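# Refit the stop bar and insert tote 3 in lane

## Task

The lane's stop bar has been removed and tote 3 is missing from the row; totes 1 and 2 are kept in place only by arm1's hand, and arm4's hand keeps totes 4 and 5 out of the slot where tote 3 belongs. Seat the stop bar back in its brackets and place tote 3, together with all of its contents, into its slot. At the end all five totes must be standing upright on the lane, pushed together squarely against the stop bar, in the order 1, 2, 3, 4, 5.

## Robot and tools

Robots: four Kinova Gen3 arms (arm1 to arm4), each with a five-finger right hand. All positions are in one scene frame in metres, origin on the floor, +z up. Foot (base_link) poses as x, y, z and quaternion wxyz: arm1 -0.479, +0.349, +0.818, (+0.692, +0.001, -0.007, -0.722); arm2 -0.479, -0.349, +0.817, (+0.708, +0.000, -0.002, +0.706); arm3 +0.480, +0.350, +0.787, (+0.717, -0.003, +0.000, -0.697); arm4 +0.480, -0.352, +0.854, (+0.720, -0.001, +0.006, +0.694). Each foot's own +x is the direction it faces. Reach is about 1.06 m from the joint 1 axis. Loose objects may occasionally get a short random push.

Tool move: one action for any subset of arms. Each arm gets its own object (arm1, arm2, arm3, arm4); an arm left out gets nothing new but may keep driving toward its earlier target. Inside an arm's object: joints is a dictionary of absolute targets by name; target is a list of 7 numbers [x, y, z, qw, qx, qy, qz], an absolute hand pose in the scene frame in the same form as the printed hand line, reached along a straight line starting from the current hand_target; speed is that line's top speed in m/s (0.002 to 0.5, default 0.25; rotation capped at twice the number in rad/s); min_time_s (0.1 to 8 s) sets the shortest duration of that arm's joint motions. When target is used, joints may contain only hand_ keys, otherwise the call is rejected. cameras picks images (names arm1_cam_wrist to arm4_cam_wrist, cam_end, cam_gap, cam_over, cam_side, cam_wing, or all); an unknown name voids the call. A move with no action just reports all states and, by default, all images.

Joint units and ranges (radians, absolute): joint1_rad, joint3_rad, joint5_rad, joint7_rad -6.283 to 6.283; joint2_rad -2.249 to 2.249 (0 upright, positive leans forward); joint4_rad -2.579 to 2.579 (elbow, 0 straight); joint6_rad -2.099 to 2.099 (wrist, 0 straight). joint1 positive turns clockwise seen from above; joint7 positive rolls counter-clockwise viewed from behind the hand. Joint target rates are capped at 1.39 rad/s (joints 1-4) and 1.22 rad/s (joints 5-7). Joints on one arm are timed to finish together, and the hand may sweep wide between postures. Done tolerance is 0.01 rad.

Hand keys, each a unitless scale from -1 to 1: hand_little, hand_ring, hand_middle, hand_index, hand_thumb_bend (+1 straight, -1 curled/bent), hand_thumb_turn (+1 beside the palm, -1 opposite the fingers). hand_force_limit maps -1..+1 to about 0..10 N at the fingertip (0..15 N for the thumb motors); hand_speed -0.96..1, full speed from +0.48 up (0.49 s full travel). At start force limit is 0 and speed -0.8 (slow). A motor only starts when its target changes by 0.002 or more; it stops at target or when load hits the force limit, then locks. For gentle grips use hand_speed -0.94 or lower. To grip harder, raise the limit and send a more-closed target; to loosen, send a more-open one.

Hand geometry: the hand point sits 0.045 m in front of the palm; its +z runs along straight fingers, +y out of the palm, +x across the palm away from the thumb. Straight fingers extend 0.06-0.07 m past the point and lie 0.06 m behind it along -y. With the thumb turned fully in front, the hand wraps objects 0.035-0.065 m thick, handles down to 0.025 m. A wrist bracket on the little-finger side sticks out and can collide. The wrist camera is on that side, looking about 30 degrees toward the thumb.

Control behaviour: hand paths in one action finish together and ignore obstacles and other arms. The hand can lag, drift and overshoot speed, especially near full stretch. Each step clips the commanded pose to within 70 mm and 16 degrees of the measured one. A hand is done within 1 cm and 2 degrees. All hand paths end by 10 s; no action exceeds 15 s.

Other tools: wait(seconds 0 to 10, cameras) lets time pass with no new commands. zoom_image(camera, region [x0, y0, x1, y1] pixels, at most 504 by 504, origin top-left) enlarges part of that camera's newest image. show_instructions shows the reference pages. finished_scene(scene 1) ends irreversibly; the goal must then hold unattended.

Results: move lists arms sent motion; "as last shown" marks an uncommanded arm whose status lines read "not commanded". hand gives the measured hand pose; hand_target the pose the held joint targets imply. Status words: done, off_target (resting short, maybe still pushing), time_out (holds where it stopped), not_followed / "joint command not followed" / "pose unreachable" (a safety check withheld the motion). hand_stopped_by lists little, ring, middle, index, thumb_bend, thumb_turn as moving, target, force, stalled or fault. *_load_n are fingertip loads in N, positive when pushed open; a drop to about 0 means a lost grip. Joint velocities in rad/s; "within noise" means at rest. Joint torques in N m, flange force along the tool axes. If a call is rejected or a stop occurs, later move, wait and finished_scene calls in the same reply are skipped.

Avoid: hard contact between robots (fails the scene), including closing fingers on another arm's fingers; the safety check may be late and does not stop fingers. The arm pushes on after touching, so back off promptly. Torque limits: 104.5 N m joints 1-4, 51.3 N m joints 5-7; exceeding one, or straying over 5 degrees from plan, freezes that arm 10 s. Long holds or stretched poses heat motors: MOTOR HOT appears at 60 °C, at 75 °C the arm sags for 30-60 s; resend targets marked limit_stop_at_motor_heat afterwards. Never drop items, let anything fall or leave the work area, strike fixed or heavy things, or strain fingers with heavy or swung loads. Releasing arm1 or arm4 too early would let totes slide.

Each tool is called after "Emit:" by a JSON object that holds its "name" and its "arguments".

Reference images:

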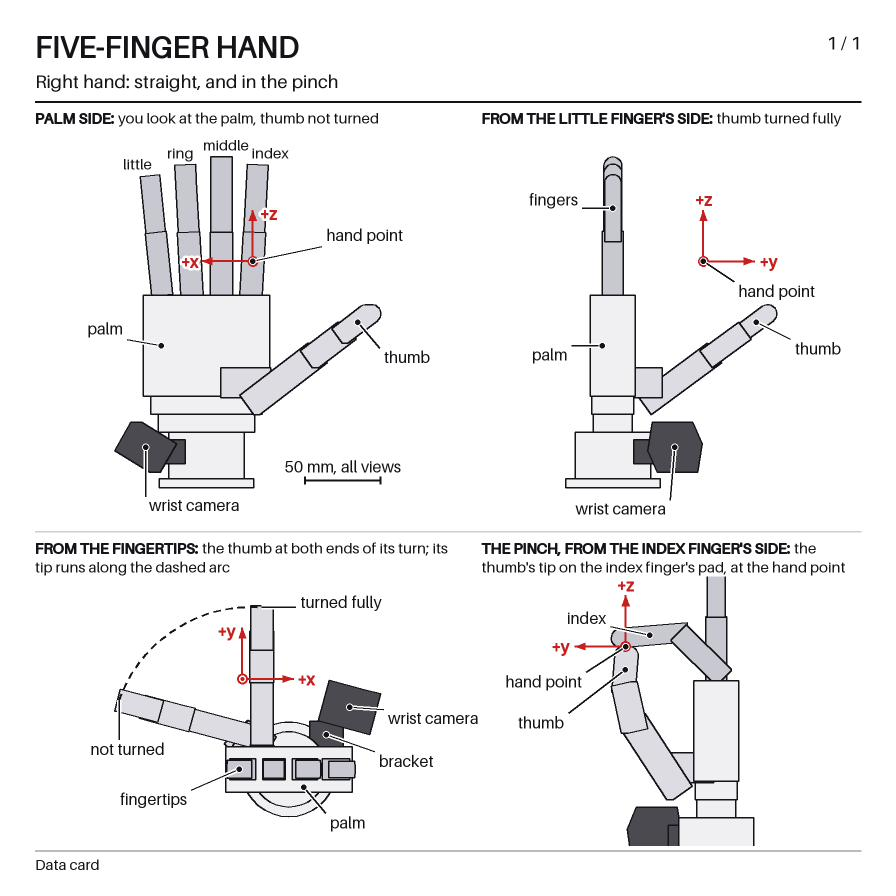

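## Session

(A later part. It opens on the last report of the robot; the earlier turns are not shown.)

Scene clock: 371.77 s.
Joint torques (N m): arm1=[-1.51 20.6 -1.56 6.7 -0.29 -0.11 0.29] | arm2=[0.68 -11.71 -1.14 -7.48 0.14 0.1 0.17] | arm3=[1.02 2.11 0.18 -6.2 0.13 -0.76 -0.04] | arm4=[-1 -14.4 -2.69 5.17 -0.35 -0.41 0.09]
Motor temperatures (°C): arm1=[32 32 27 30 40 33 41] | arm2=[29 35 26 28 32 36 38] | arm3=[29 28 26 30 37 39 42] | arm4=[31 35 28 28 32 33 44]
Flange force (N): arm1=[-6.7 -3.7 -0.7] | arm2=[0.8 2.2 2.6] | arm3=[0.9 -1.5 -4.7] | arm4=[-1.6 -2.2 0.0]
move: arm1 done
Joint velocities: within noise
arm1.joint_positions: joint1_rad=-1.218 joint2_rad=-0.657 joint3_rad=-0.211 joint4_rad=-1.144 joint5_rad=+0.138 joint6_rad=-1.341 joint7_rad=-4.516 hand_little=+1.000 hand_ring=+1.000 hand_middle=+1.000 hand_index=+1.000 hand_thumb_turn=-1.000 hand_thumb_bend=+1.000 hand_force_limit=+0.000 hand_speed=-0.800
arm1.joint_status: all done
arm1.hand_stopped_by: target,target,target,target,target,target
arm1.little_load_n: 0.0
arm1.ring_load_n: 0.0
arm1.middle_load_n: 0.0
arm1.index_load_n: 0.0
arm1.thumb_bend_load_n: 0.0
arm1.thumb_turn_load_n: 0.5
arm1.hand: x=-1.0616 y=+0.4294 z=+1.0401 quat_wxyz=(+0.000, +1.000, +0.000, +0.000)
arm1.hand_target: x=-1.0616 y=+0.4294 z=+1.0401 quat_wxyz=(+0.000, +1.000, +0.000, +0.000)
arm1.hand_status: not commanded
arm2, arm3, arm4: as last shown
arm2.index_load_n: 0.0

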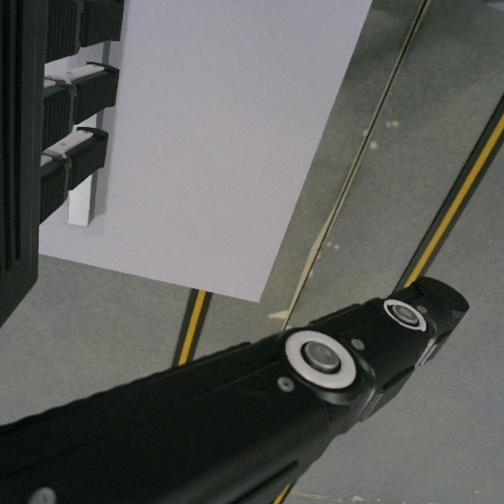

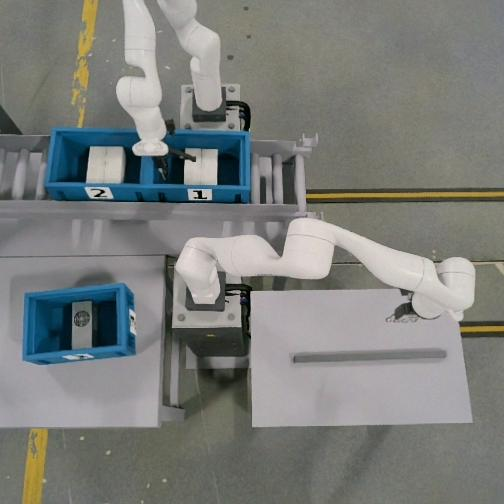

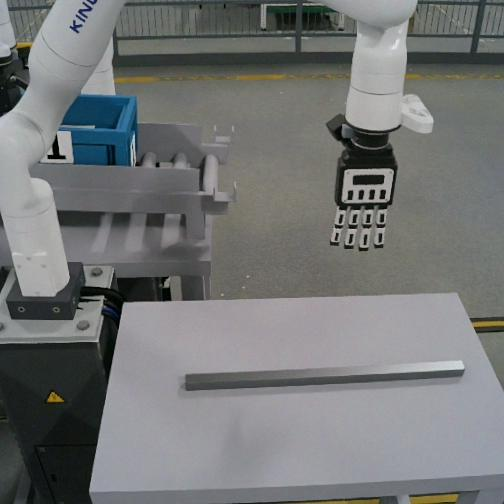

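Emit:
{"name": "move", "arguments": {"arm1": {"target": [-1.05, 0.56, 0.96, 0.4617, -0.887, 0, 0], "speed": 0.15, "joints": {"hand_thumb_bend": 0.55, "hand_little": 0.4, "hand_ring": 0.4, "hand_middle": 0.4, "hand_index": 0.4}}, "cameras": ["arm1_cam_wrist", "cam_over", "cam_wing", "cam_end"]}}

Scene clock: 379.50 s.
Joint torques (N m): arm1=[-1.62 20.43 2.06 5.17 1.24 -1.2 0.2] | arm2=[0.68 -11.74 -1.12 -7.48 0.11 0.1 0.19] | arm3=[1.05 2.19 0.13 -6.15 0.04 -0.79 -0.07] | arm4=[-1 -14.44 -2.74 5.1 -0.31 -0.42 0.09]
Motor temperatures (°C): arm1=[32 32 27 30 40 33 41] | arm2=[29 35 26 28 32 36 38] | arm3=[29 28 26 30 37 39 42] | arm4=[31 35 28 28 32 33 44]
Flange force (N): arm1=[-5.9 0.4 3.5] | arm2=[0.7 2.3 2.6] | arm3=[0.9 -1.9 -4.9] | arm4=[-1.8 -2.0 0.0]
move: arm1 done
Joint velocities: within noise
arm1.joint_positions: joint1_rad=-1.755 joint2_rad=-0.790 joint3_rad=+0.254 joint4_rad=-1.485 joint5_rad=+0.938 joint6_rad=-1.074 joint7_rad=-5.237 hand_little=+0.400 hand_ring=+0.400 hand_middle=+0.400 hand_index=+0.400 hand_thumb_turn=-1.000 hand_thumb_bend=+0.550 hand_force_limit=+0.000 hand_speed=-0.800
arm1.joint_status: all done
arm1.hand_stopped_by: target,target,target,target,target,target
arm1.little_load_n: 0.0
arm1.ring_load_n: 0.0
arm1.middle_load_n: 0.0
arm1.index_load_n: 0.0
arm1.thumb_bend_load_n: 0.0
arm1.thumb_turn_load_n: 0.0
arm1.hand: x=-1.0500 y=+0.5600 z=+0.9600 quat_wxyz=(-0.462, +0.887, +0.000, +0.000)
arm1.hand_target: x=-1.0500 y=+0.5600 z=+0.9600 quat_wxyz=(-0.462, +0.887, +0.000, +0.000)
arm1.hand_status: done (0.000 m and 0.0 deg from the pose sent, 0.154 m and 55.0 deg at the start)
arm2, arm3, arm4: as last shown
arm2.middle_load_n: 0.5
arm2.index_load_n: -0.5
arm3.ring_load_n: -0.5
pictures: arm1_cam_wrist, cam_end, cam_over, cam_wing

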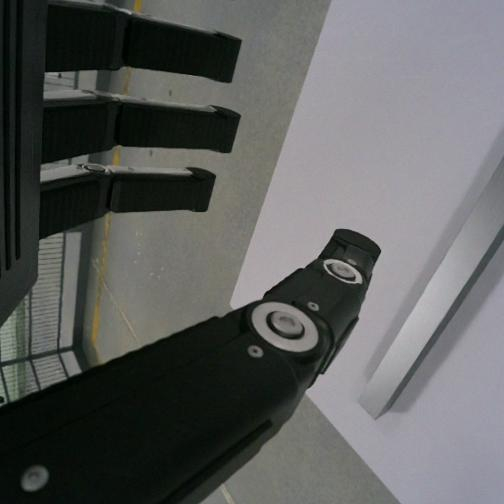

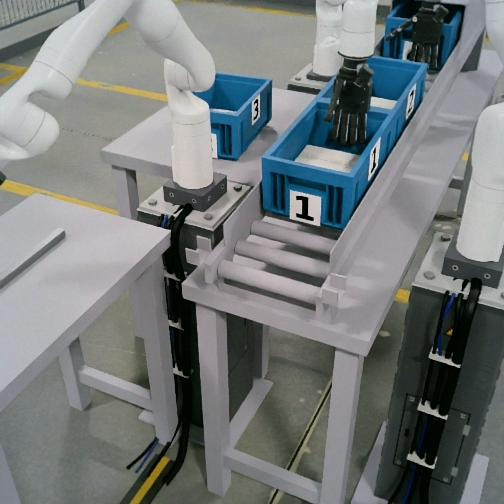

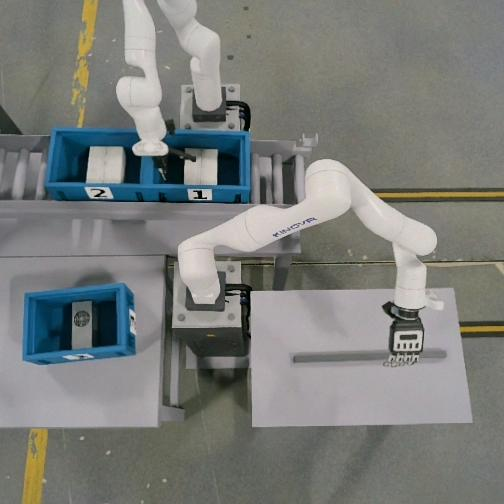

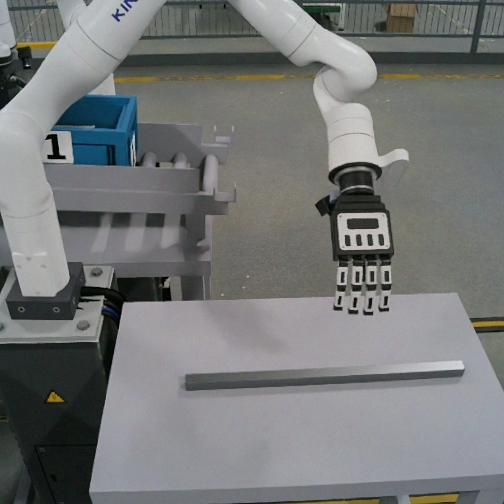

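Emit:
{"name": "move", "arguments": {"arm1": {"target": [-1.03, 0.525, 0.86, 0.4617, -0.887, 0, 0], "speed": 0.1}, "cameras": ["arm1_cam_wrist", "cam_over", "cam_wing", "cam_end"]}}

Scene clock: 447.13 s.
Joint torques (N m): arm1=[-1.69 20.6 2.48 3.48 0.93 -1.53 0.19] | arm2=[0.68 -11.7 -1.18 -7.47 0.18 0.12 0.18] | arm3=[1.02 2.12 0.16 -6.13 0.09 -0.75 -0.07] | arm4=[-0.93 -14.41 -2.74 5.17 -0.33 -0.43 0.1]
Motor temperatures (°C): arm1=[32 32 27 29 40 32 41] | arm2=[28 35 26 28 32 35 38] | arm3=[29 28 26 30 37 39 42] | arm4=[31 35 28 28 32 33 44]
Flange force (N): arm1=[-5.5 1.4 4.0] | arm2=[0.9 2.2 2.6] | arm3=[0.8 -1.7 -4.9] | arm4=[-1.5 -1.9 0.2]
move: arm1 done
Joint velocities: within noise
arm1.joint_positions: joint1_rad=-1.836 joint2_rad=-0.942 joint3_rad=+0.271 joint4_rad=-1.585 joint5_rad=+0.969 joint6_rad=-0.972 joint7_rad=-5.485 hand_little=+0.400 hand_ring=+0.400 hand_middle=+0.400 hand_index=+0.400 hand_thumb_turn=-1.000 hand_thumb_bend=+0.550 hand_force_limit=+0.000 hand_speed=-0.800
arm1.joint_status: not commanded
arm1.hand_stopped_by: target,target,target,target,target,target
arm1.little_load_n: 0.0
arm1.ring_load_n: 0.0
arm1.middle_load_n: 0.0
arm1.index_load_n: 0.0
arm1.thumb_bend_load_n: 0.0
arm1.thumb_turn_load_n: 0.0
arm1.hand: x=-1.0300 y=+0.5250 z=+0.8600 quat_wxyz=(-0.462, +0.887, +0.000, +0.000)
arm1.hand_target: x=-1.0300 y=+0.5250 z=+0.8600 quat_wxyz=(-0.462, +0.887, +0.000, +0.000)
arm1.hand_status: done (0.000 m and 0.0 deg from the pose sent, 0.108 m and 0.0 deg at the start)
arm2: as last shown
arm2.middle_load_n: 0.0
arm2.index_load_n: 0.0
arm3.joint_positions: joint1_rad=-0.639 joint2_rad=-0.464 joint3_rad=-0.112 joint4_rad=+1.532 joint5_rad=+0.015 joint6_rad=+1.939 joint7_rad=-2.029 hand_little=+1.000 hand_ring=+1.000 hand_middle=+1.000 hand_index=+1.000 hand_thumb_turn=+1.000 hand_thumb_bend=+1.000 hand_force_limit=+0.000 hand_speed=-0.800
arm3.joint_status: not commanded
arm3.hand_stopped_by: target,target,target,target,target,target
arm3.little_load_n: 0.0
arm3.ring_load_n: 0.0
arm3.middle_load_n: 0.0
arm3.index_load_n: 0.0
arm3.thumb_bend_load_n: 0.0
arm3.thumb_turn_load_n: 0.0
arm3.hand: x=+0.6252 y=+0.2346 z=+1.2855 quat_wxyz=(-0.059, -0.589, -0.804, +0.045)
arm3.hand_target: x=+0.6252 y=+0.2346 z=+1.2855 quat_wxyz=(-0.059, -0.589, -0.804, +0.045)
arm3.hand_status: not commanded
arm4.joint_positions: joint1_rad=+0.012 joint2_rad=+0.642 joint3_rad=+2.089 joint4_rad=-1.891 joint5_rad=+0.676 joint6_rad=-1.014 joint7_rad=+0.266 hand_little=+1.000 hand_ring=+1.000 hand_middle=+1.000 hand_index=+1.000 hand_thumb_turn=+1.000 hand_thumb_bend=+1.000 hand_force_limit=+0.000 hand_speed=-0.800
arm4.joint_status: not commanded
arm4.hand_stopped_by: target,target,target,target,target,target
arm4.little_load_n: 0.0
arm4.ring_load_n: 0.0
arm4.middle_load_n: 0.0
arm4.index_load_n: 0.0
arm4.thumb_bend_load_n: 0.0
arm4.thumb_turn_load_n: 0.0
arm4.hand: x=+0.1852 y=-0.0026 z=+0.9913 quat_wxyz=(+0.001, -0.707, +0.707, +0.000)
arm4.hand_target: x=+0.1852 y=-0.0026 z=+0.9913 quat_wxyz=(+0.001, -0.707, +0.707, +0.000)
arm4.hand_status: not commanded
pictures: arm1_cam_wrist, cam_end, cam_over, cam_wing

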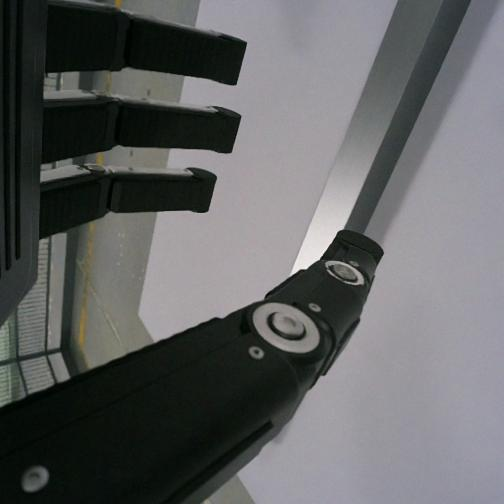

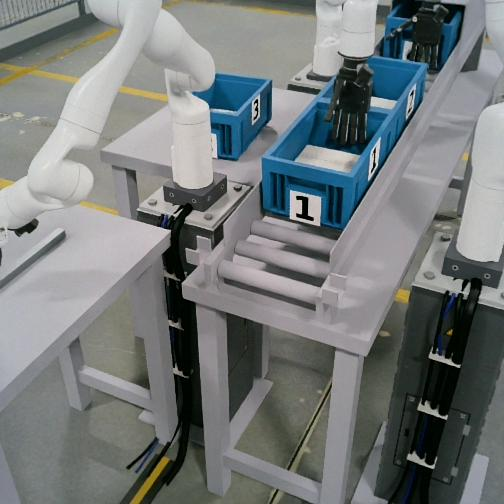

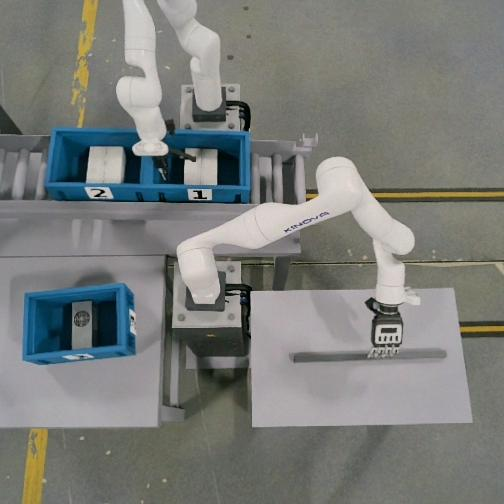

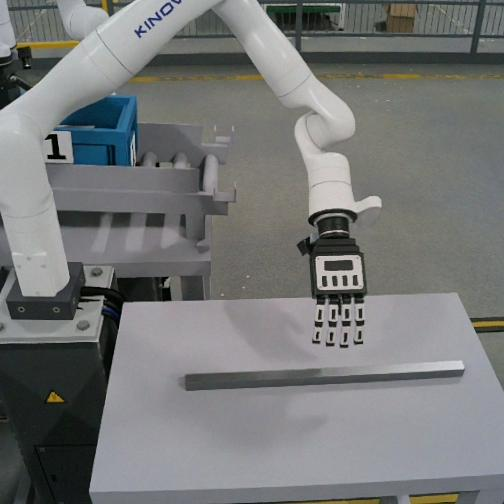

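Emit:
{"name": "zoom_image", "arguments": {"camera": "arm1_cam_wrist", "region": [252, 0, 504, 252]}}

Emit:
{"name": "zoom_image", "arguments": {"camera": "cam_wing", "region": [260, 220, 440, 400]}}

Emit:
{"name": "zoom_image", "arguments": {"camera": "cam_over", "region": [350, 290, 450, 390]}}

Scaled by 2.000.

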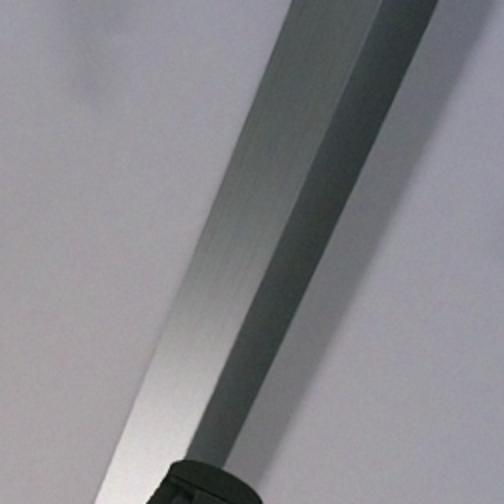

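Scaled by 2.800.

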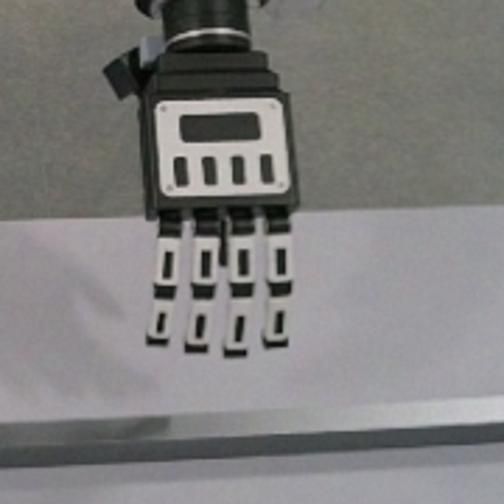

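Scaled by 5.040.

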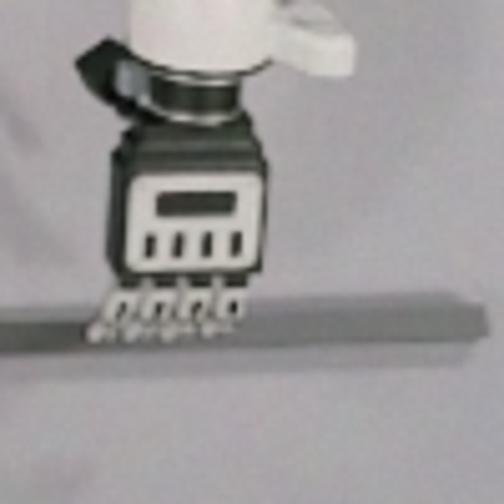

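Emit:
{"name": "move", "arguments": {"arm1": {"target": [-1.03, 0.525, 0.815, 0.4617, -0.887, 0, 0], "speed": 0.05}, "cameras": ["arm1_cam_wrist", "cam_over", "cam_wing", "cam_end"]}}

Emit:
{"name": "zoom_image", "arguments": {"camera": "arm1_cam_wrist", "region": [200, 0, 504, 304]}}

Emit:
{"name": "zoom_image", "arguments": {"camera": "cam_wing", "region": [260, 260, 440, 440]}}

Emit:
{"name": "zoom_image", "arguments": {"camera": "cam_over", "region": [350, 290, 450, 390]}}

Scene clock: 468.27 s.
Joint torques (N m): arm1=[-1.65 21.08 2.71 2.83 0.73 -1.69 0.25] | arm2=[0.66 -11.72 -1.14 -7.42 0.13 0.1 0.17] | arm3=[1 2.1 0.2 -6.12 0.08 -0.77 -0.08] | arm4=[-0.99 -14.43 -2.69 5.23 -0.35 -0.44 0.12]
Motor temperatures (°C): arm1=[32 32 27 29 40 32 41] | arm2=[28 35 26 28 32 35 38] | arm3=[29 28 26 30 37 39 42] | arm4=[31 35 28 28 32 33 44]
Flange force (N): arm1=[-5.2 2.0 4.5] | arm2=[0.7 2.1 2.5] | arm3=[0.8 -1.5 -5.1] | arm4=[-1.4 -2.2 0.3]
move: arm1 done
Joint velocities: within noise
arm1.joint_positions: joint1_rad=-1.839 joint2_rad=-1.034 joint3_rad=+0.279 joint4_rad=-1.575 joint5_rad=+0.984 joint6_rad=-0.924 joint7_rad=-5.558 hand_little=+0.400 hand_ring=+0.400 hand_middle=+0.400 hand_index=+0.400 hand_thumb_turn=-1.000 hand_thumb_bend=+0.550 hand_force_limit=+0.000 hand_speed=-0.800
arm1.joint_status: not commanded
arm1.hand_stopped_by: target,target,target,target,target,target
arm1.little_load_n: 0.5
arm1.ring_load_n: 0.0
arm1.middle_load_n: 0.0
arm1.index_load_n: 0.0
arm1.thumb_bend_load_n: 0.0
arm1.thumb_turn_load_n: 0.0
arm1.hand: x=-1.0300 y=+0.5250 z=+0.8150 quat_wxyz=(-0.462, +0.887, +0.000, +0.000)
arm1.hand_target: x=-1.0300 y=+0.5250 z=+0.8150 quat_wxyz=(-0.462, +0.887, +0.000, +0.000)
arm1.hand_status: done (0.000 m and 0.0 deg from the pose sent, 0.045 m and 0.0 deg at the start)
arm2, arm3, arm4: as last shown
arm4.middle_load_n: 0.5
pictures: arm1_cam_wrist, cam_end, cam_over, cam_wing

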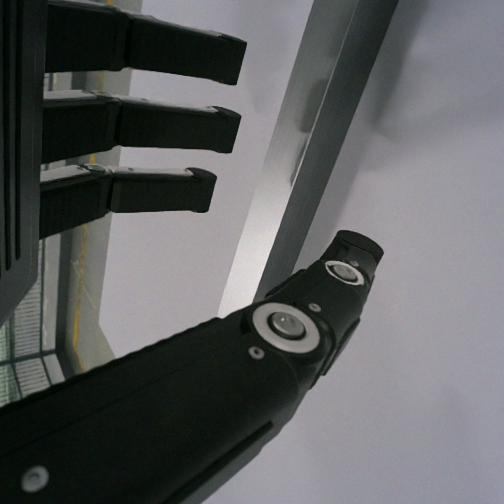

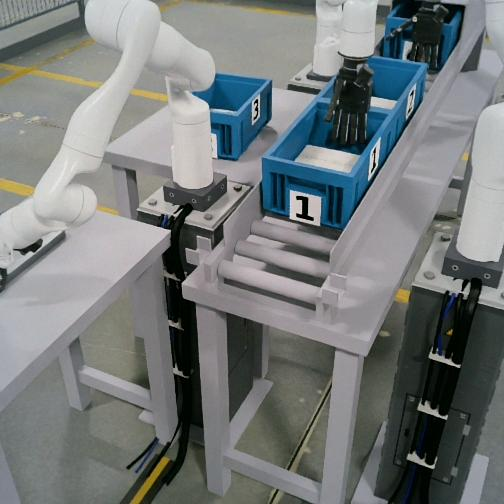

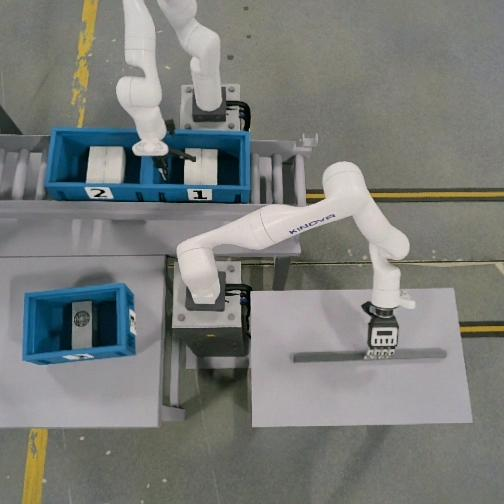

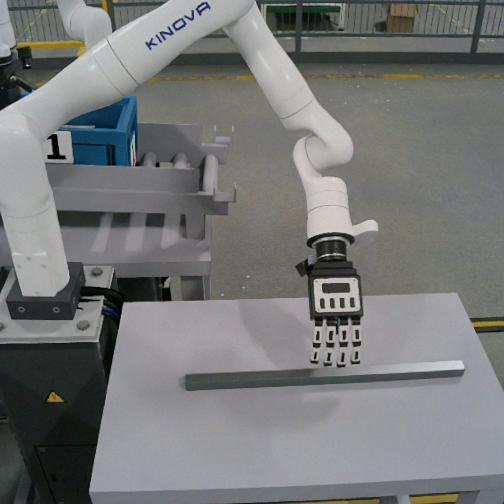

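Scaled by 1.658.

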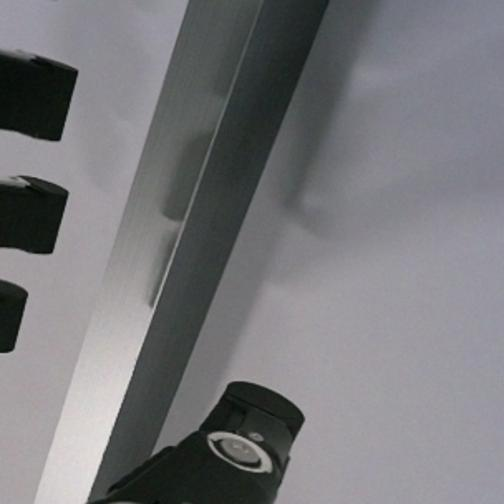

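Scaled by 2.800.

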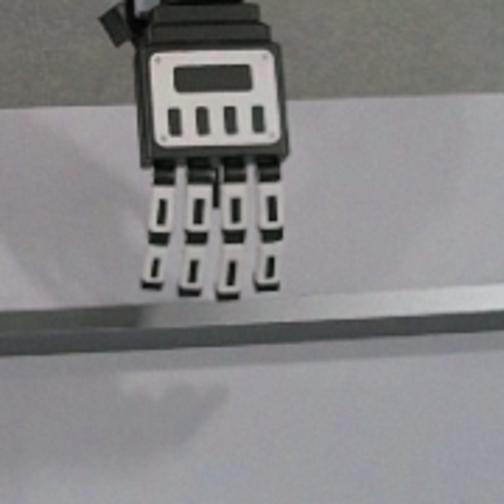

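Scaled by 5.040.

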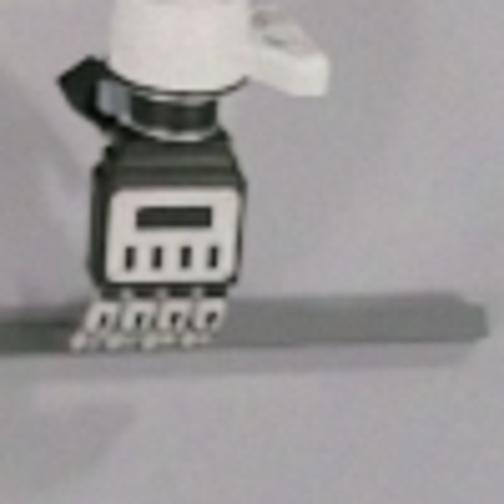

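Emit:
{"name": "move", "arguments": {"arm1": {"target": [-1.03, 0.55, 0.802, 0.4617, -0.887, 0, 0], "speed": 0.05}, "cameras": ["arm1_cam_wrist", "cam_over", "cam_wing", "cam_end"]}}

Emit:
{"name": "zoom_image", "arguments": {"camera": "arm1_cam_wrist", "region": [200, 0, 504, 304]}}

Emit:
{"name": "zoom_image", "arguments": {"camera": "cam_wing", "region": [270, 300, 390, 420]}}

Emit:
{"name": "zoom_image", "arguments": {"camera": "cam_over", "region": [350, 310, 430, 390]}}

Scene clock: 484.47 s.
Joint torques (N m): arm1=[-1.63 21.2 2.97 2.74 0.8 -1.69 0.26] | arm2=[0.68 -11.72 -1.1 -7.46 0.14 0.14 0.17] | arm3=[1.08 2.1 0.05 -6.09 0.05 -0.76 -0.08] | arm4=[-0.97 -14.5 -2.68 5.18 -0.35 -0.44 0.06]
Motor temperatures (°C): arm1=[32 32 27 29 40 32 41] | arm2=[28 36 26 28 32 35 38] | arm3=[29 28 26 30 37 39 42] | arm4=[31 35 28 28 32 33 44]
Flange force (N): arm1=[-5.0 2.0 4.6] | arm2=[0.8 2.3 2.7] | arm3=[0.5 -2.1 -5.1] | arm4=[-1.7 -2.1 0.2]
move: arm1 done
Joint velocities: within noise
arm1.joint_positions: joint1_rad=-1.804 joint2_rad=-1.061 joint3_rad=+0.299 joint4_rad=-1.576 joint5_rad=+1.014 joint6_rad=-0.872 joint7_rad=-5.571 hand_little=+0.400 hand_ring=+0.400 hand_middle=+0.400 hand_index=+0.400 hand_thumb_turn=-1.000 hand_thumb_bend=+0.550 hand_force_limit=+0.000 hand_speed=-0.800
arm1.joint_status: not commanded
arm1.hand_stopped_by: target,target,target,target,target,target
arm1.little_load_n: 0.0
arm1.ring_load_n: 0.0
arm1.middle_load_n: 0.0
arm1.index_load_n: 0.0
arm1.thumb_bend_load_n: 0.0
arm1.thumb_turn_load_n: 0.0
arm1.hand: x=-1.0300 y=+0.5500 z=+0.8020 quat_wxyz=(-0.462, +0.887, +0.000, +0.000)
arm1.hand_target: x=-1.0300 y=+0.5500 z=+0.8020 quat_wxyz=(-0.462, +0.887, +0.000, +0.000)
arm1.hand_status: done (0.000 m and 0.0 deg from the pose sent, 0.028 m and 0.0 deg at the start)
arm2, arm3, arm4: as last shown
arm2.middle_load_n: 0.5
arm3.index_load_n: 0.5
arm4.middle_load_n: 0.0
pictures: arm1_cam_wrist, cam_end, cam_over, cam_wing

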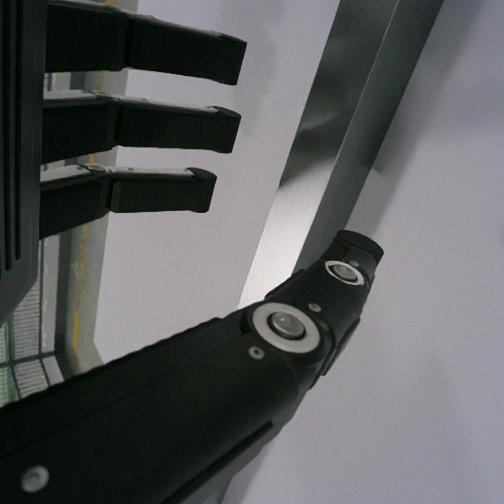

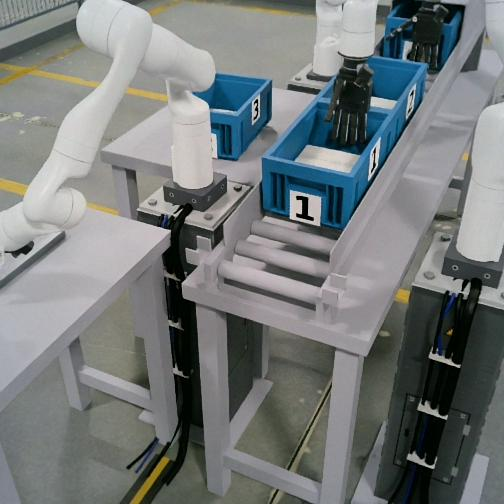

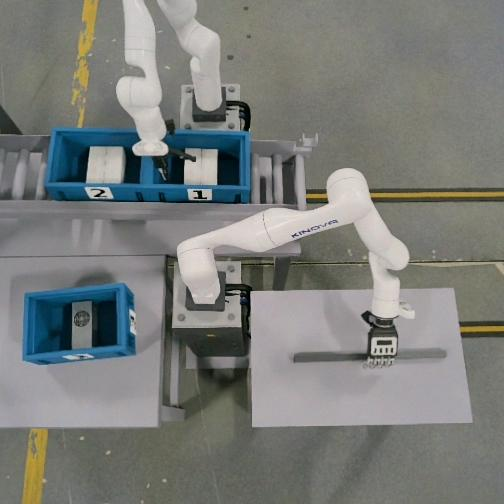

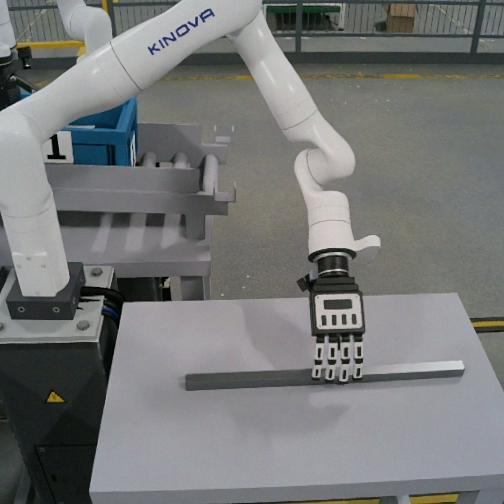

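Scaled by 1.658.

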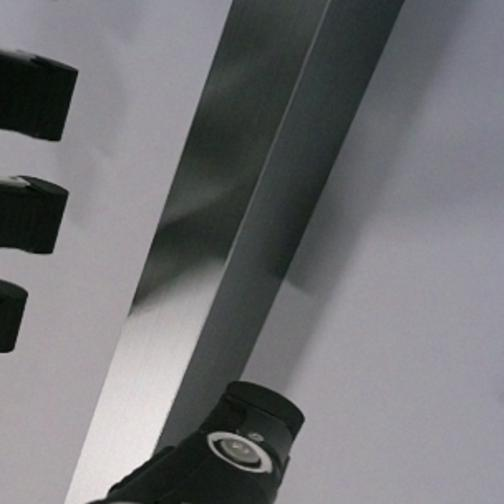

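Scaled by 4.200.

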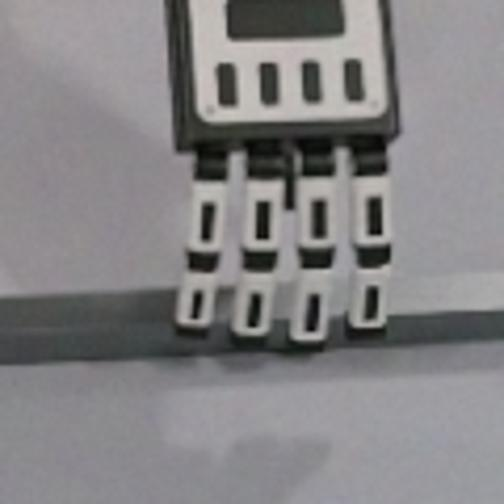

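Scaled by 6.300.

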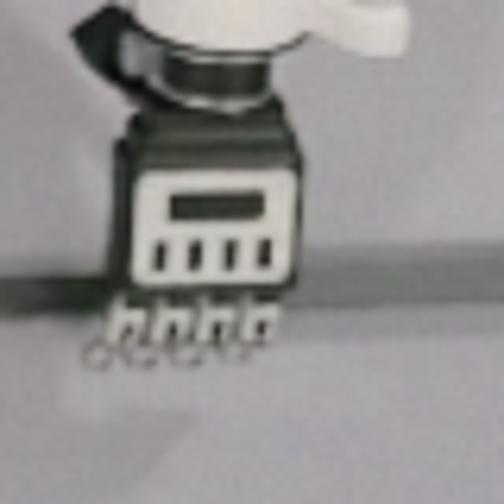

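Emit:
{"name": "move", "arguments": {"arm1": {"target": [-1.03, 0.553, 0.788, 0.4617, -0.887, 0, 0], "speed": 0.03}, "cameras": ["arm1_cam_wrist", "cam_over", "cam_wing"]}}

Emit:
{"name": "zoom_image", "arguments": {"camera": "arm1_cam_wrist", "region": [200, 0, 504, 304]}}

Emit:
{"name": "zoom_image", "arguments": {"camera": "cam_wing", "region": [270, 300, 390, 420]}}

Scene clock: 492.30 s.
Joint torques (N m): arm1=[-1.68 21.2 3.03 2.55 0.75 -1.7 0.25] | arm2=[0.7 -11.71 -1.1 -7.47 0.12 0.13 0.18] | arm3=[1.03 2.09 0.09 -6.13 0.1 -0.74 -0.11] | arm4=[-0.96 -14.37 -2.65 5.17 -0.33 -0.47 0.06]
Motor temperatures (°C): arm1=[32 32 27 29 40 32 41] | arm2=[28 36 26 28 32 35 38] | arm3=[29 28 26 30 37 39 42] | arm4=[31 35 28 28 32 33 44]
Flange force (N): arm1=[-4.9 1.9 4.7] | arm2=[0.8 2.3 2.7] | arm3=[0.6 -2.0 -4.9] | arm4=[-1.5 -2.2 0.0]
move: arm1 done
Joint velocities: within noise
arm1.joint_positions: joint1_rad=-1.800 joint2_rad=-1.090 joint3_rad=+0.304 joint4_rad=-1.569 joint5_rad=+1.022 joint6_rad=-0.855 joint7_rad=-5.592 hand_little=+0.400 hand_ring=+0.400 hand_middle=+0.400 hand_index=+0.400 hand_thumb_turn=-1.000 hand_thumb_bend=+0.550 hand_force_limit=+0.000 hand_speed=-0.800
arm1.joint_status: not commanded
arm1.hand_stopped_by: target,target,target,target,target,target
arm1.little_load_n: 0.0
arm1.ring_load_n: 0.0
arm1.middle_load_n: 0.0
arm1.index_load_n: 0.0
arm1.thumb_bend_load_n: 0.0
arm1.thumb_turn_load_n: 0.0
arm1.hand: x=-1.0300 y=+0.5530 z=+0.7880 quat_wxyz=(-0.462, +0.887, +0.000, +0.000)
arm1.hand_target: x=-1.0300 y=+0.5530 z=+0.7880 quat_wxyz=(-0.462, +0.887, +0.000, +0.000)
arm1.hand_status: done (0.000 m and 0.0 deg from the pose sent, 0.014 m and 0.0 deg at the start)
arm2, arm3, arm4: as last shown
arm2.middle_load_n: 0.0
arm2.index_load_n: -0.5
arm3.index_load_n: 0.0

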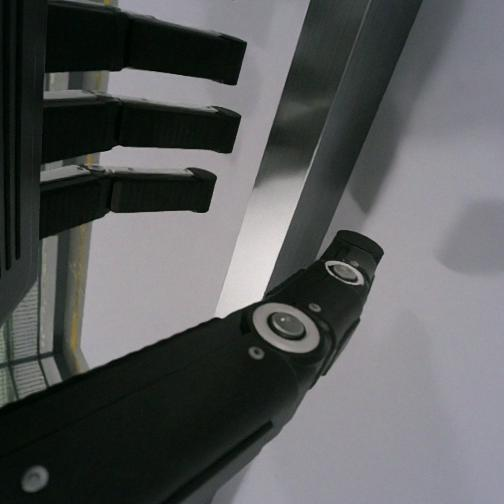

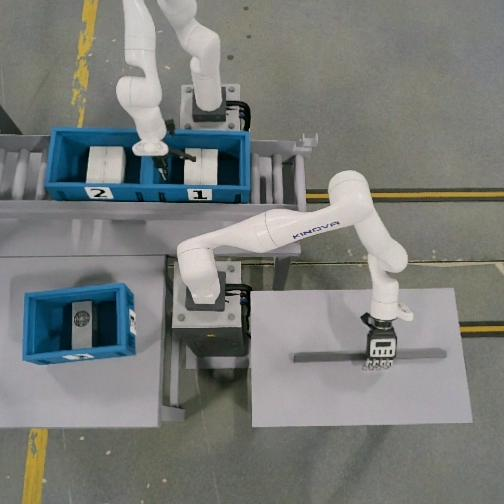

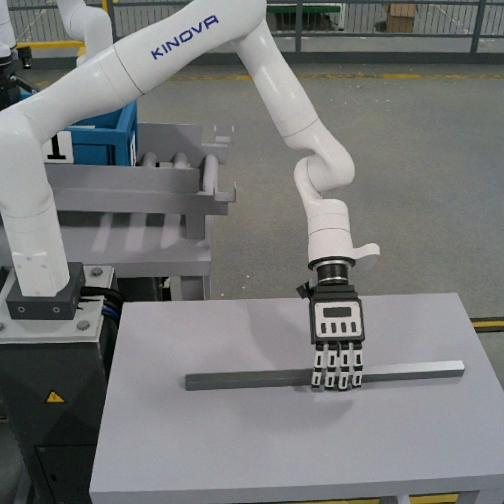

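Scaled by 1.658.

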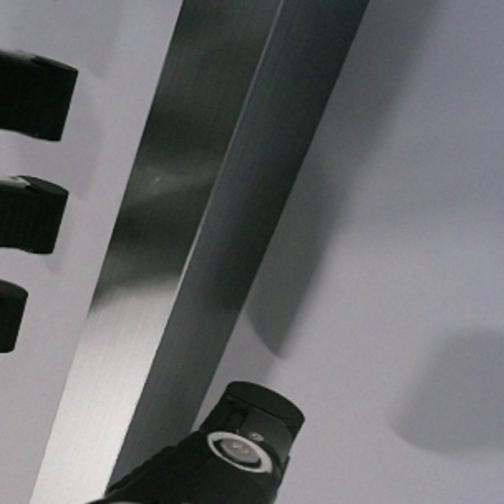

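Scaled by 4.200.

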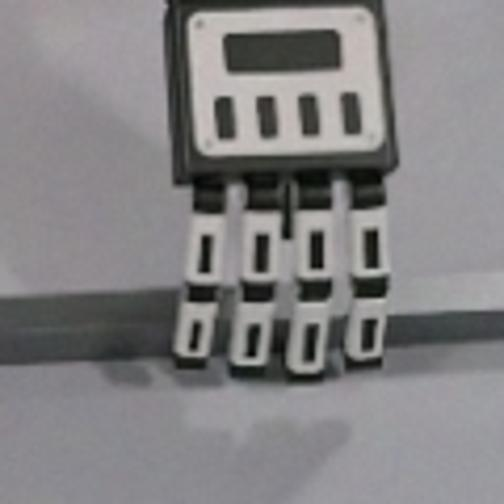

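Emit:
{"name": "move", "arguments": {"arm1": {"target": [-1.03, 0.555, 0.785, 0.4617, -0.887, 0, 0], "speed": 0.03, "joints": {"hand_force_limit": -0.6, "hand_speed": -0.9}}}}

Emit:
{"name": "move", "arguments": {"arm1": {"joints": {"hand_little": -0.3, "hand_ring": -0.3, "hand_middle": -0.3, "hand_index": -0.3}}, "cameras": ["arm1_cam_wrist", "cam_over", "cam_wing"]}}

Emit:
{"name": "zoom_image", "arguments": {"camera": "arm1_cam_wrist", "region": [100, 0, 504, 404]}}

Emit:
{"name": "zoom_image", "arguments": {"camera": "cam_wing", "region": [270, 300, 390, 420]}}

Scene clock: 499.17 s.
Joint torques (N m): arm1=[-1.64 21.31 3.09 2.47 0.7 -1.77 0.23] | arm2=[0.64 -11.73 -1.13 -7.48 0.17 0.11 0.15] | arm3=[1.06 2.18 0.11 -6.11 0.09 -0.78 -0.09] | arm4=[-0.99 -14.47 -2.74 5.22 -0.31 -0.47 0.1]
Motor temperatures (°C): arm1=[32 32 27 29 40 32 41] | arm2=[28 36 26 28 32 35 38] | arm3=[29 28 26 30 37 39 42] | arm4=[31 35 28 28 32 33 44]
Flange force (N): arm1=[-5.0 2.0 4.9] | arm2=[0.9 2.1 2.5] | arm3=[0.8 -2.0 -5.0] | arm4=[-1.4 -2.2 0.4]
move: arm1 done
Joint velocities: within noise
arm1.joint_positions: joint1_rad=-1.798 joint2_rad=-1.097 joint3_rad=+0.306 joint4_rad=-1.568 joint5_rad=+1.024 joint6_rad=-0.850 joint7_rad=-5.596 hand_little=+0.400 hand_ring=+0.400 hand_middle=+0.400 hand_index=+0.400 hand_thumb_turn=-1.000 hand_thumb_bend=+0.550 hand_force_limit=-0.600 hand_speed=-0.900
arm1.joint_status: all done
arm1.hand_stopped_by: target,target,target,target,target,target
arm1.little_load_n: 0.0
arm1.ring_load_n: 0.0
arm1.middle_load_n: 0.0
arm1.index_load_n: 0.0
arm1.thumb_bend_load_n: 0.0
arm1.thumb_turn_load_n: 0.0
arm1.hand: x=-1.0300 y=+0.5550 z=+0.7850 quat_wxyz=(-0.462, +0.887, +0.000, +0.000)
arm1.hand_target: x=-1.0300 y=+0.5550 z=+0.7850 quat_wxyz=(-0.462, +0.887, +0.000, +0.000)
arm1.hand_status: done (0.000 m and 0.0 deg from the pose sent, 0.004 m and 0.0 deg at the start)
arm2, arm3, arm4: as last shown
arm2.little_load_n: -0.5
arm2.index_load_n: 0.0
pictures: none

Scene clock: 502.17 s.
Joint torques (N m): arm1=[-2.36 21.29 2.43 2.69 0.6 -1.45 0.23] | arm2=[0.71 -11.75 -1.09 -7.51 0.14 0.1 0.15] | arm3=[1 2.15 0.08 -5.98 0.08 -0.75 -0.11] | arm4=[-0.98 -14.43 -2.74 5.21 -0.33 -0.43 0.06]
Motor temperatures (°C): arm1=[32 32 27 29 40 32 41] | arm2=[28 36 26 28 32 35 38] | arm3=[29 28 26 30 37 39 42] | arm4=[31 35 28 28 32 33 44]
Flange force (N): arm1=[-4.7 1.0 5.7] | arm2=[0.8 2.3 2.7] | arm3=[0.5 -2.0 -5.5] | arm4=[-1.6 -2.2 0.2]
move: arm1 off_target
Joint velocities: within noise
arm1.joint_positions: joint1_rad=-1.798 joint2_rad=-1.097 joint3_rad=+0.306 joint4_rad=-1.568 joint5_rad=+1.024 joint6_rad=-0.850 joint7_rad=-5.596 hand_little=-0.300 hand_ring=+0.057 hand_middle=+0.075 hand_index=+0.038 hand_thumb_turn=-1.000 hand_thumb_bend=+0.550 hand_force_limit=-0.600 hand_speed=-0.900
arm1.joint_status: hand_ring off_target (ended at +0.057, target -0.300); hand_middle off_target (ended at +0.075, target -0.300); hand_index off_target (ended at +0.038, target -0.300); the others done
arm1.hand_stopped_by: target,force,force,force,target,target
arm1.little_load_n: 0.0
arm1.ring_load_n: 0.0
arm1.middle_load_n: 0.0
arm1.index_load_n: 1.0
arm1.thumb_bend_load_n: 0.0
arm1.thumb_turn_load_n: 0.0
arm1.hand: x=-1.0300 y=+0.5550 z=+0.7850 quat_wxyz=(-0.462, +0.887, +0.000, +0.000)
arm1.hand_target: x=-1.0300 y=+0.5550 z=+0.7850 quat_wxyz=(-0.462, +0.887, +0.000, +0.000)
arm1.hand_status: not commanded
arm2.joint_positions: joint1_rad=+0.638 joint2_rad=+0.299 joint3_rad=-0.476 joint4_rad=+1.901 joint5_rad=+0.160 joint6_rad=+0.982 joint7_rad=-1.478 hand_little=+1.000 hand_ring=+1.000 hand_middle=+1.000 hand_index=+1.000 hand_thumb_turn=-1.000 hand_thumb_bend=+1.000 hand_force_limit=+0.000 hand_speed=-0.800
arm2.joint_status: not commanded
arm2.hand_stopped_by: target,target,target,target,target,target
arm2.little_load_n: 0.0
arm2.ring_load_n: -0.5
arm2.middle_load_n: 0.0
arm2.index_load_n: 0.0
arm2.thumb_bend_load_n: 0.0
arm2.thumb_turn_load_n: 0.0
arm2.hand: x=-0.4200 y=+0.0300 z=+1.0060 quat_wxyz=(+0.000, +0.707, -0.707, +0.000)
arm2.hand_target: x=-0.4200 y=+0.0300 z=+1.0060 quat_wxyz=(+0.000, +0.707, -0.707, +0.000)
arm2.hand_status: not commanded
arm3, arm4: as last shown

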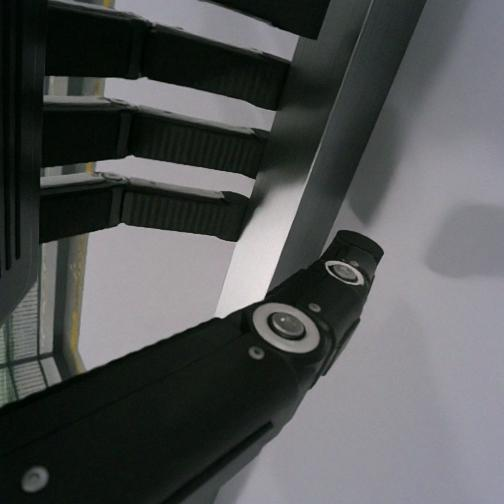

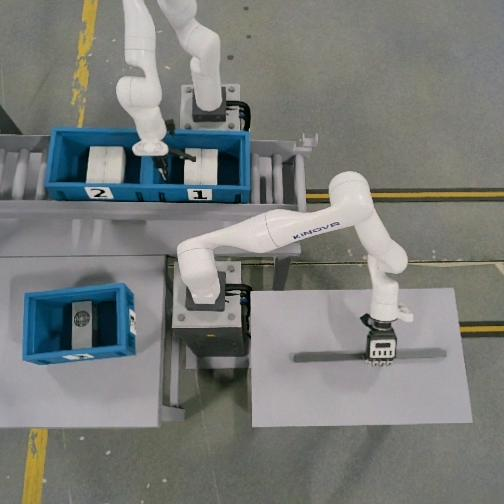

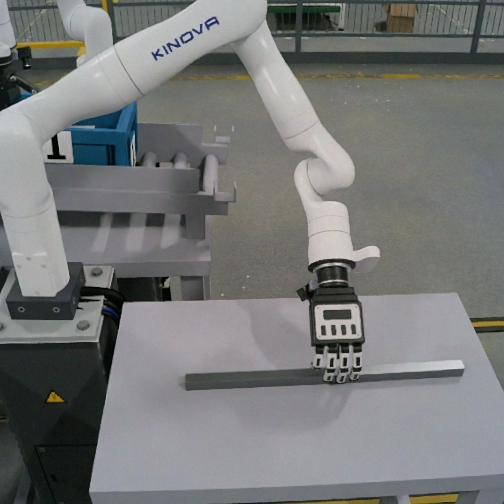

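Scaled by 1.248.

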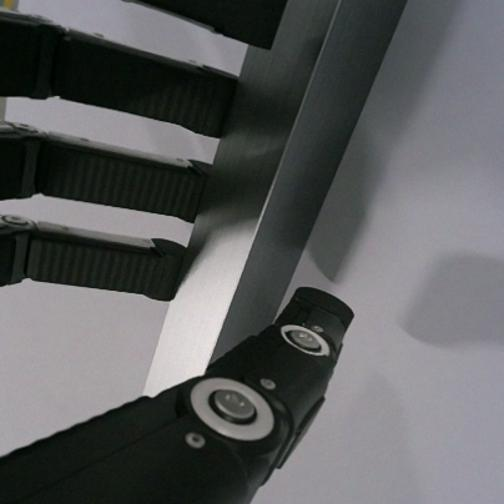

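Scaled by 4.200.

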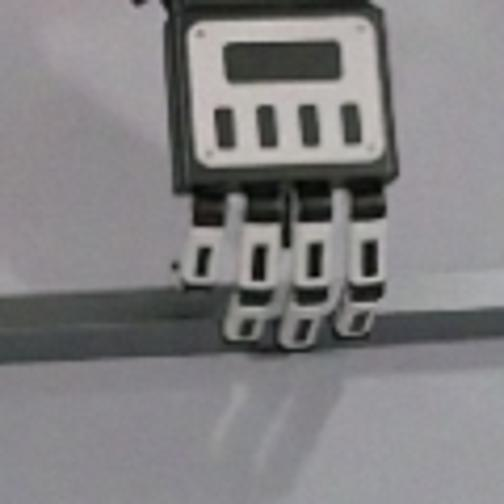

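Emit:
{"name": "move", "arguments": {"arm1": {"joints": {"hand_thumb_bend": -0.2, "hand_little": 0.5, "hand_force_limit": -0.2}}, "cameras": ["arm1_cam_wrist", "cam_over", "cam_wing"]}}

Emit:
{"name": "zoom_image", "arguments": {"camera": "arm1_cam_wrist", "region": [100, 0, 504, 404]}}

Emit:
{"name": "zoom_image", "arguments": {"camera": "cam_wing", "region": [270, 300, 390, 420]}}

Scene clock: 515.00 s.
Joint torques (N m): arm1=[-2.35 21.36 2.35 2.68 0.58 -1.48 0.29] | arm2=[0.67 -11.74 -1.14 -7.47 0.15 0.1 0.19] | arm3=[1.05 2.11 0.04 -6.09 0.12 -0.78 -0.09] | arm4=[-0.94 -14.47 -2.73 5.22 -0.32 -0.45 0.07]
Motor temperatures (°C): arm1=[32 33 27 29 40 32 41] | arm2=[28 36 26 28 32 35 38] | arm3=[29 28 26 30 37 39 42] | arm4=[31 35 28 28 32 33 44]
Flange force (N): arm1=[-4.4 1.2 5.9] | arm2=[0.7 2.3 2.6] | arm3=[0.6 -2.1 -5.1] | arm4=[-1.5 -2.0 0.3]
move: arm1 done
Joint velocities: within noise
arm1.joint_positions: joint1_rad=-1.798 joint2_rad=-1.097 joint3_rad=+0.306 joint4_rad=-1.568 joint5_rad=+1.024 joint6_rad=-0.850 joint7_rad=-5.596 hand_little=+0.500 hand_ring=+0.057 hand_middle=+0.075 hand_index=+0.038 hand_thumb_turn=-1.000 hand_thumb_bend=-0.200 hand_force_limit=-0.200 hand_speed=-0.900
arm1.joint_status: all done
arm1.hand_stopped_by: target,force,force,force,target,target
arm1.little_load_n: -0.5
arm1.ring_load_n: 0.0
arm1.middle_load_n: 0.0
arm1.index_load_n: 1.0
arm1.thumb_bend_load_n: 0.0
arm1.thumb_turn_load_n: 0.0
arm1.hand: x=-1.0300 y=+0.5550 z=+0.7850 quat_wxyz=(-0.462, +0.887, +0.000, +0.000)
arm1.hand_target: x=-1.0300 y=+0.5550 z=+0.7850 quat_wxyz=(-0.462, +0.887, +0.000, +0.000)
arm1.hand_status: not commanded
arm2, arm3, arm4: as last shown
arm2.ring_load_n: 0.0
arm4.index_load_n: 0.5

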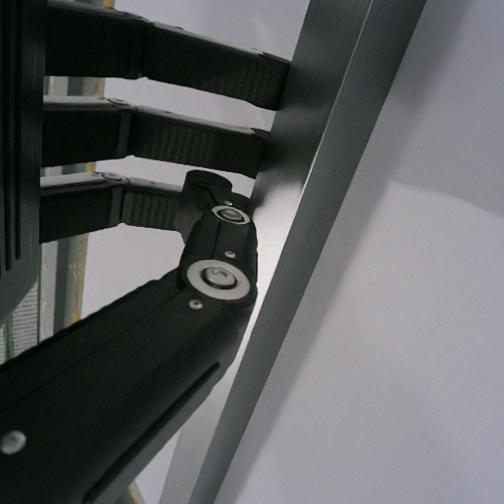

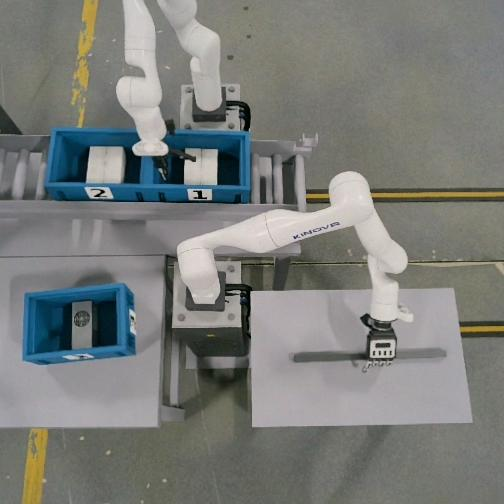

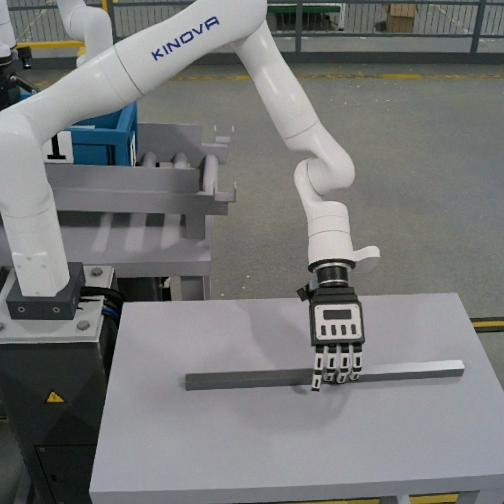

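Scaled by 1.248.

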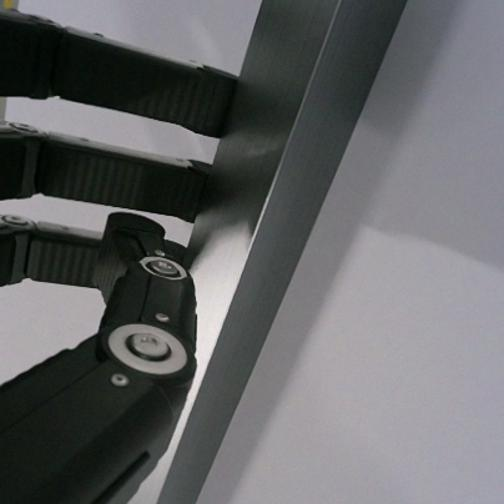

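Scaled by 4.200.

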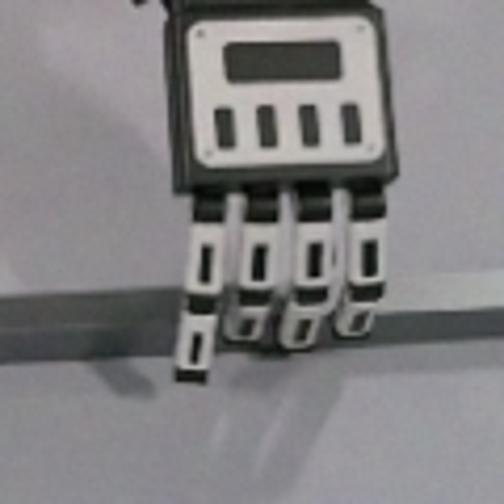

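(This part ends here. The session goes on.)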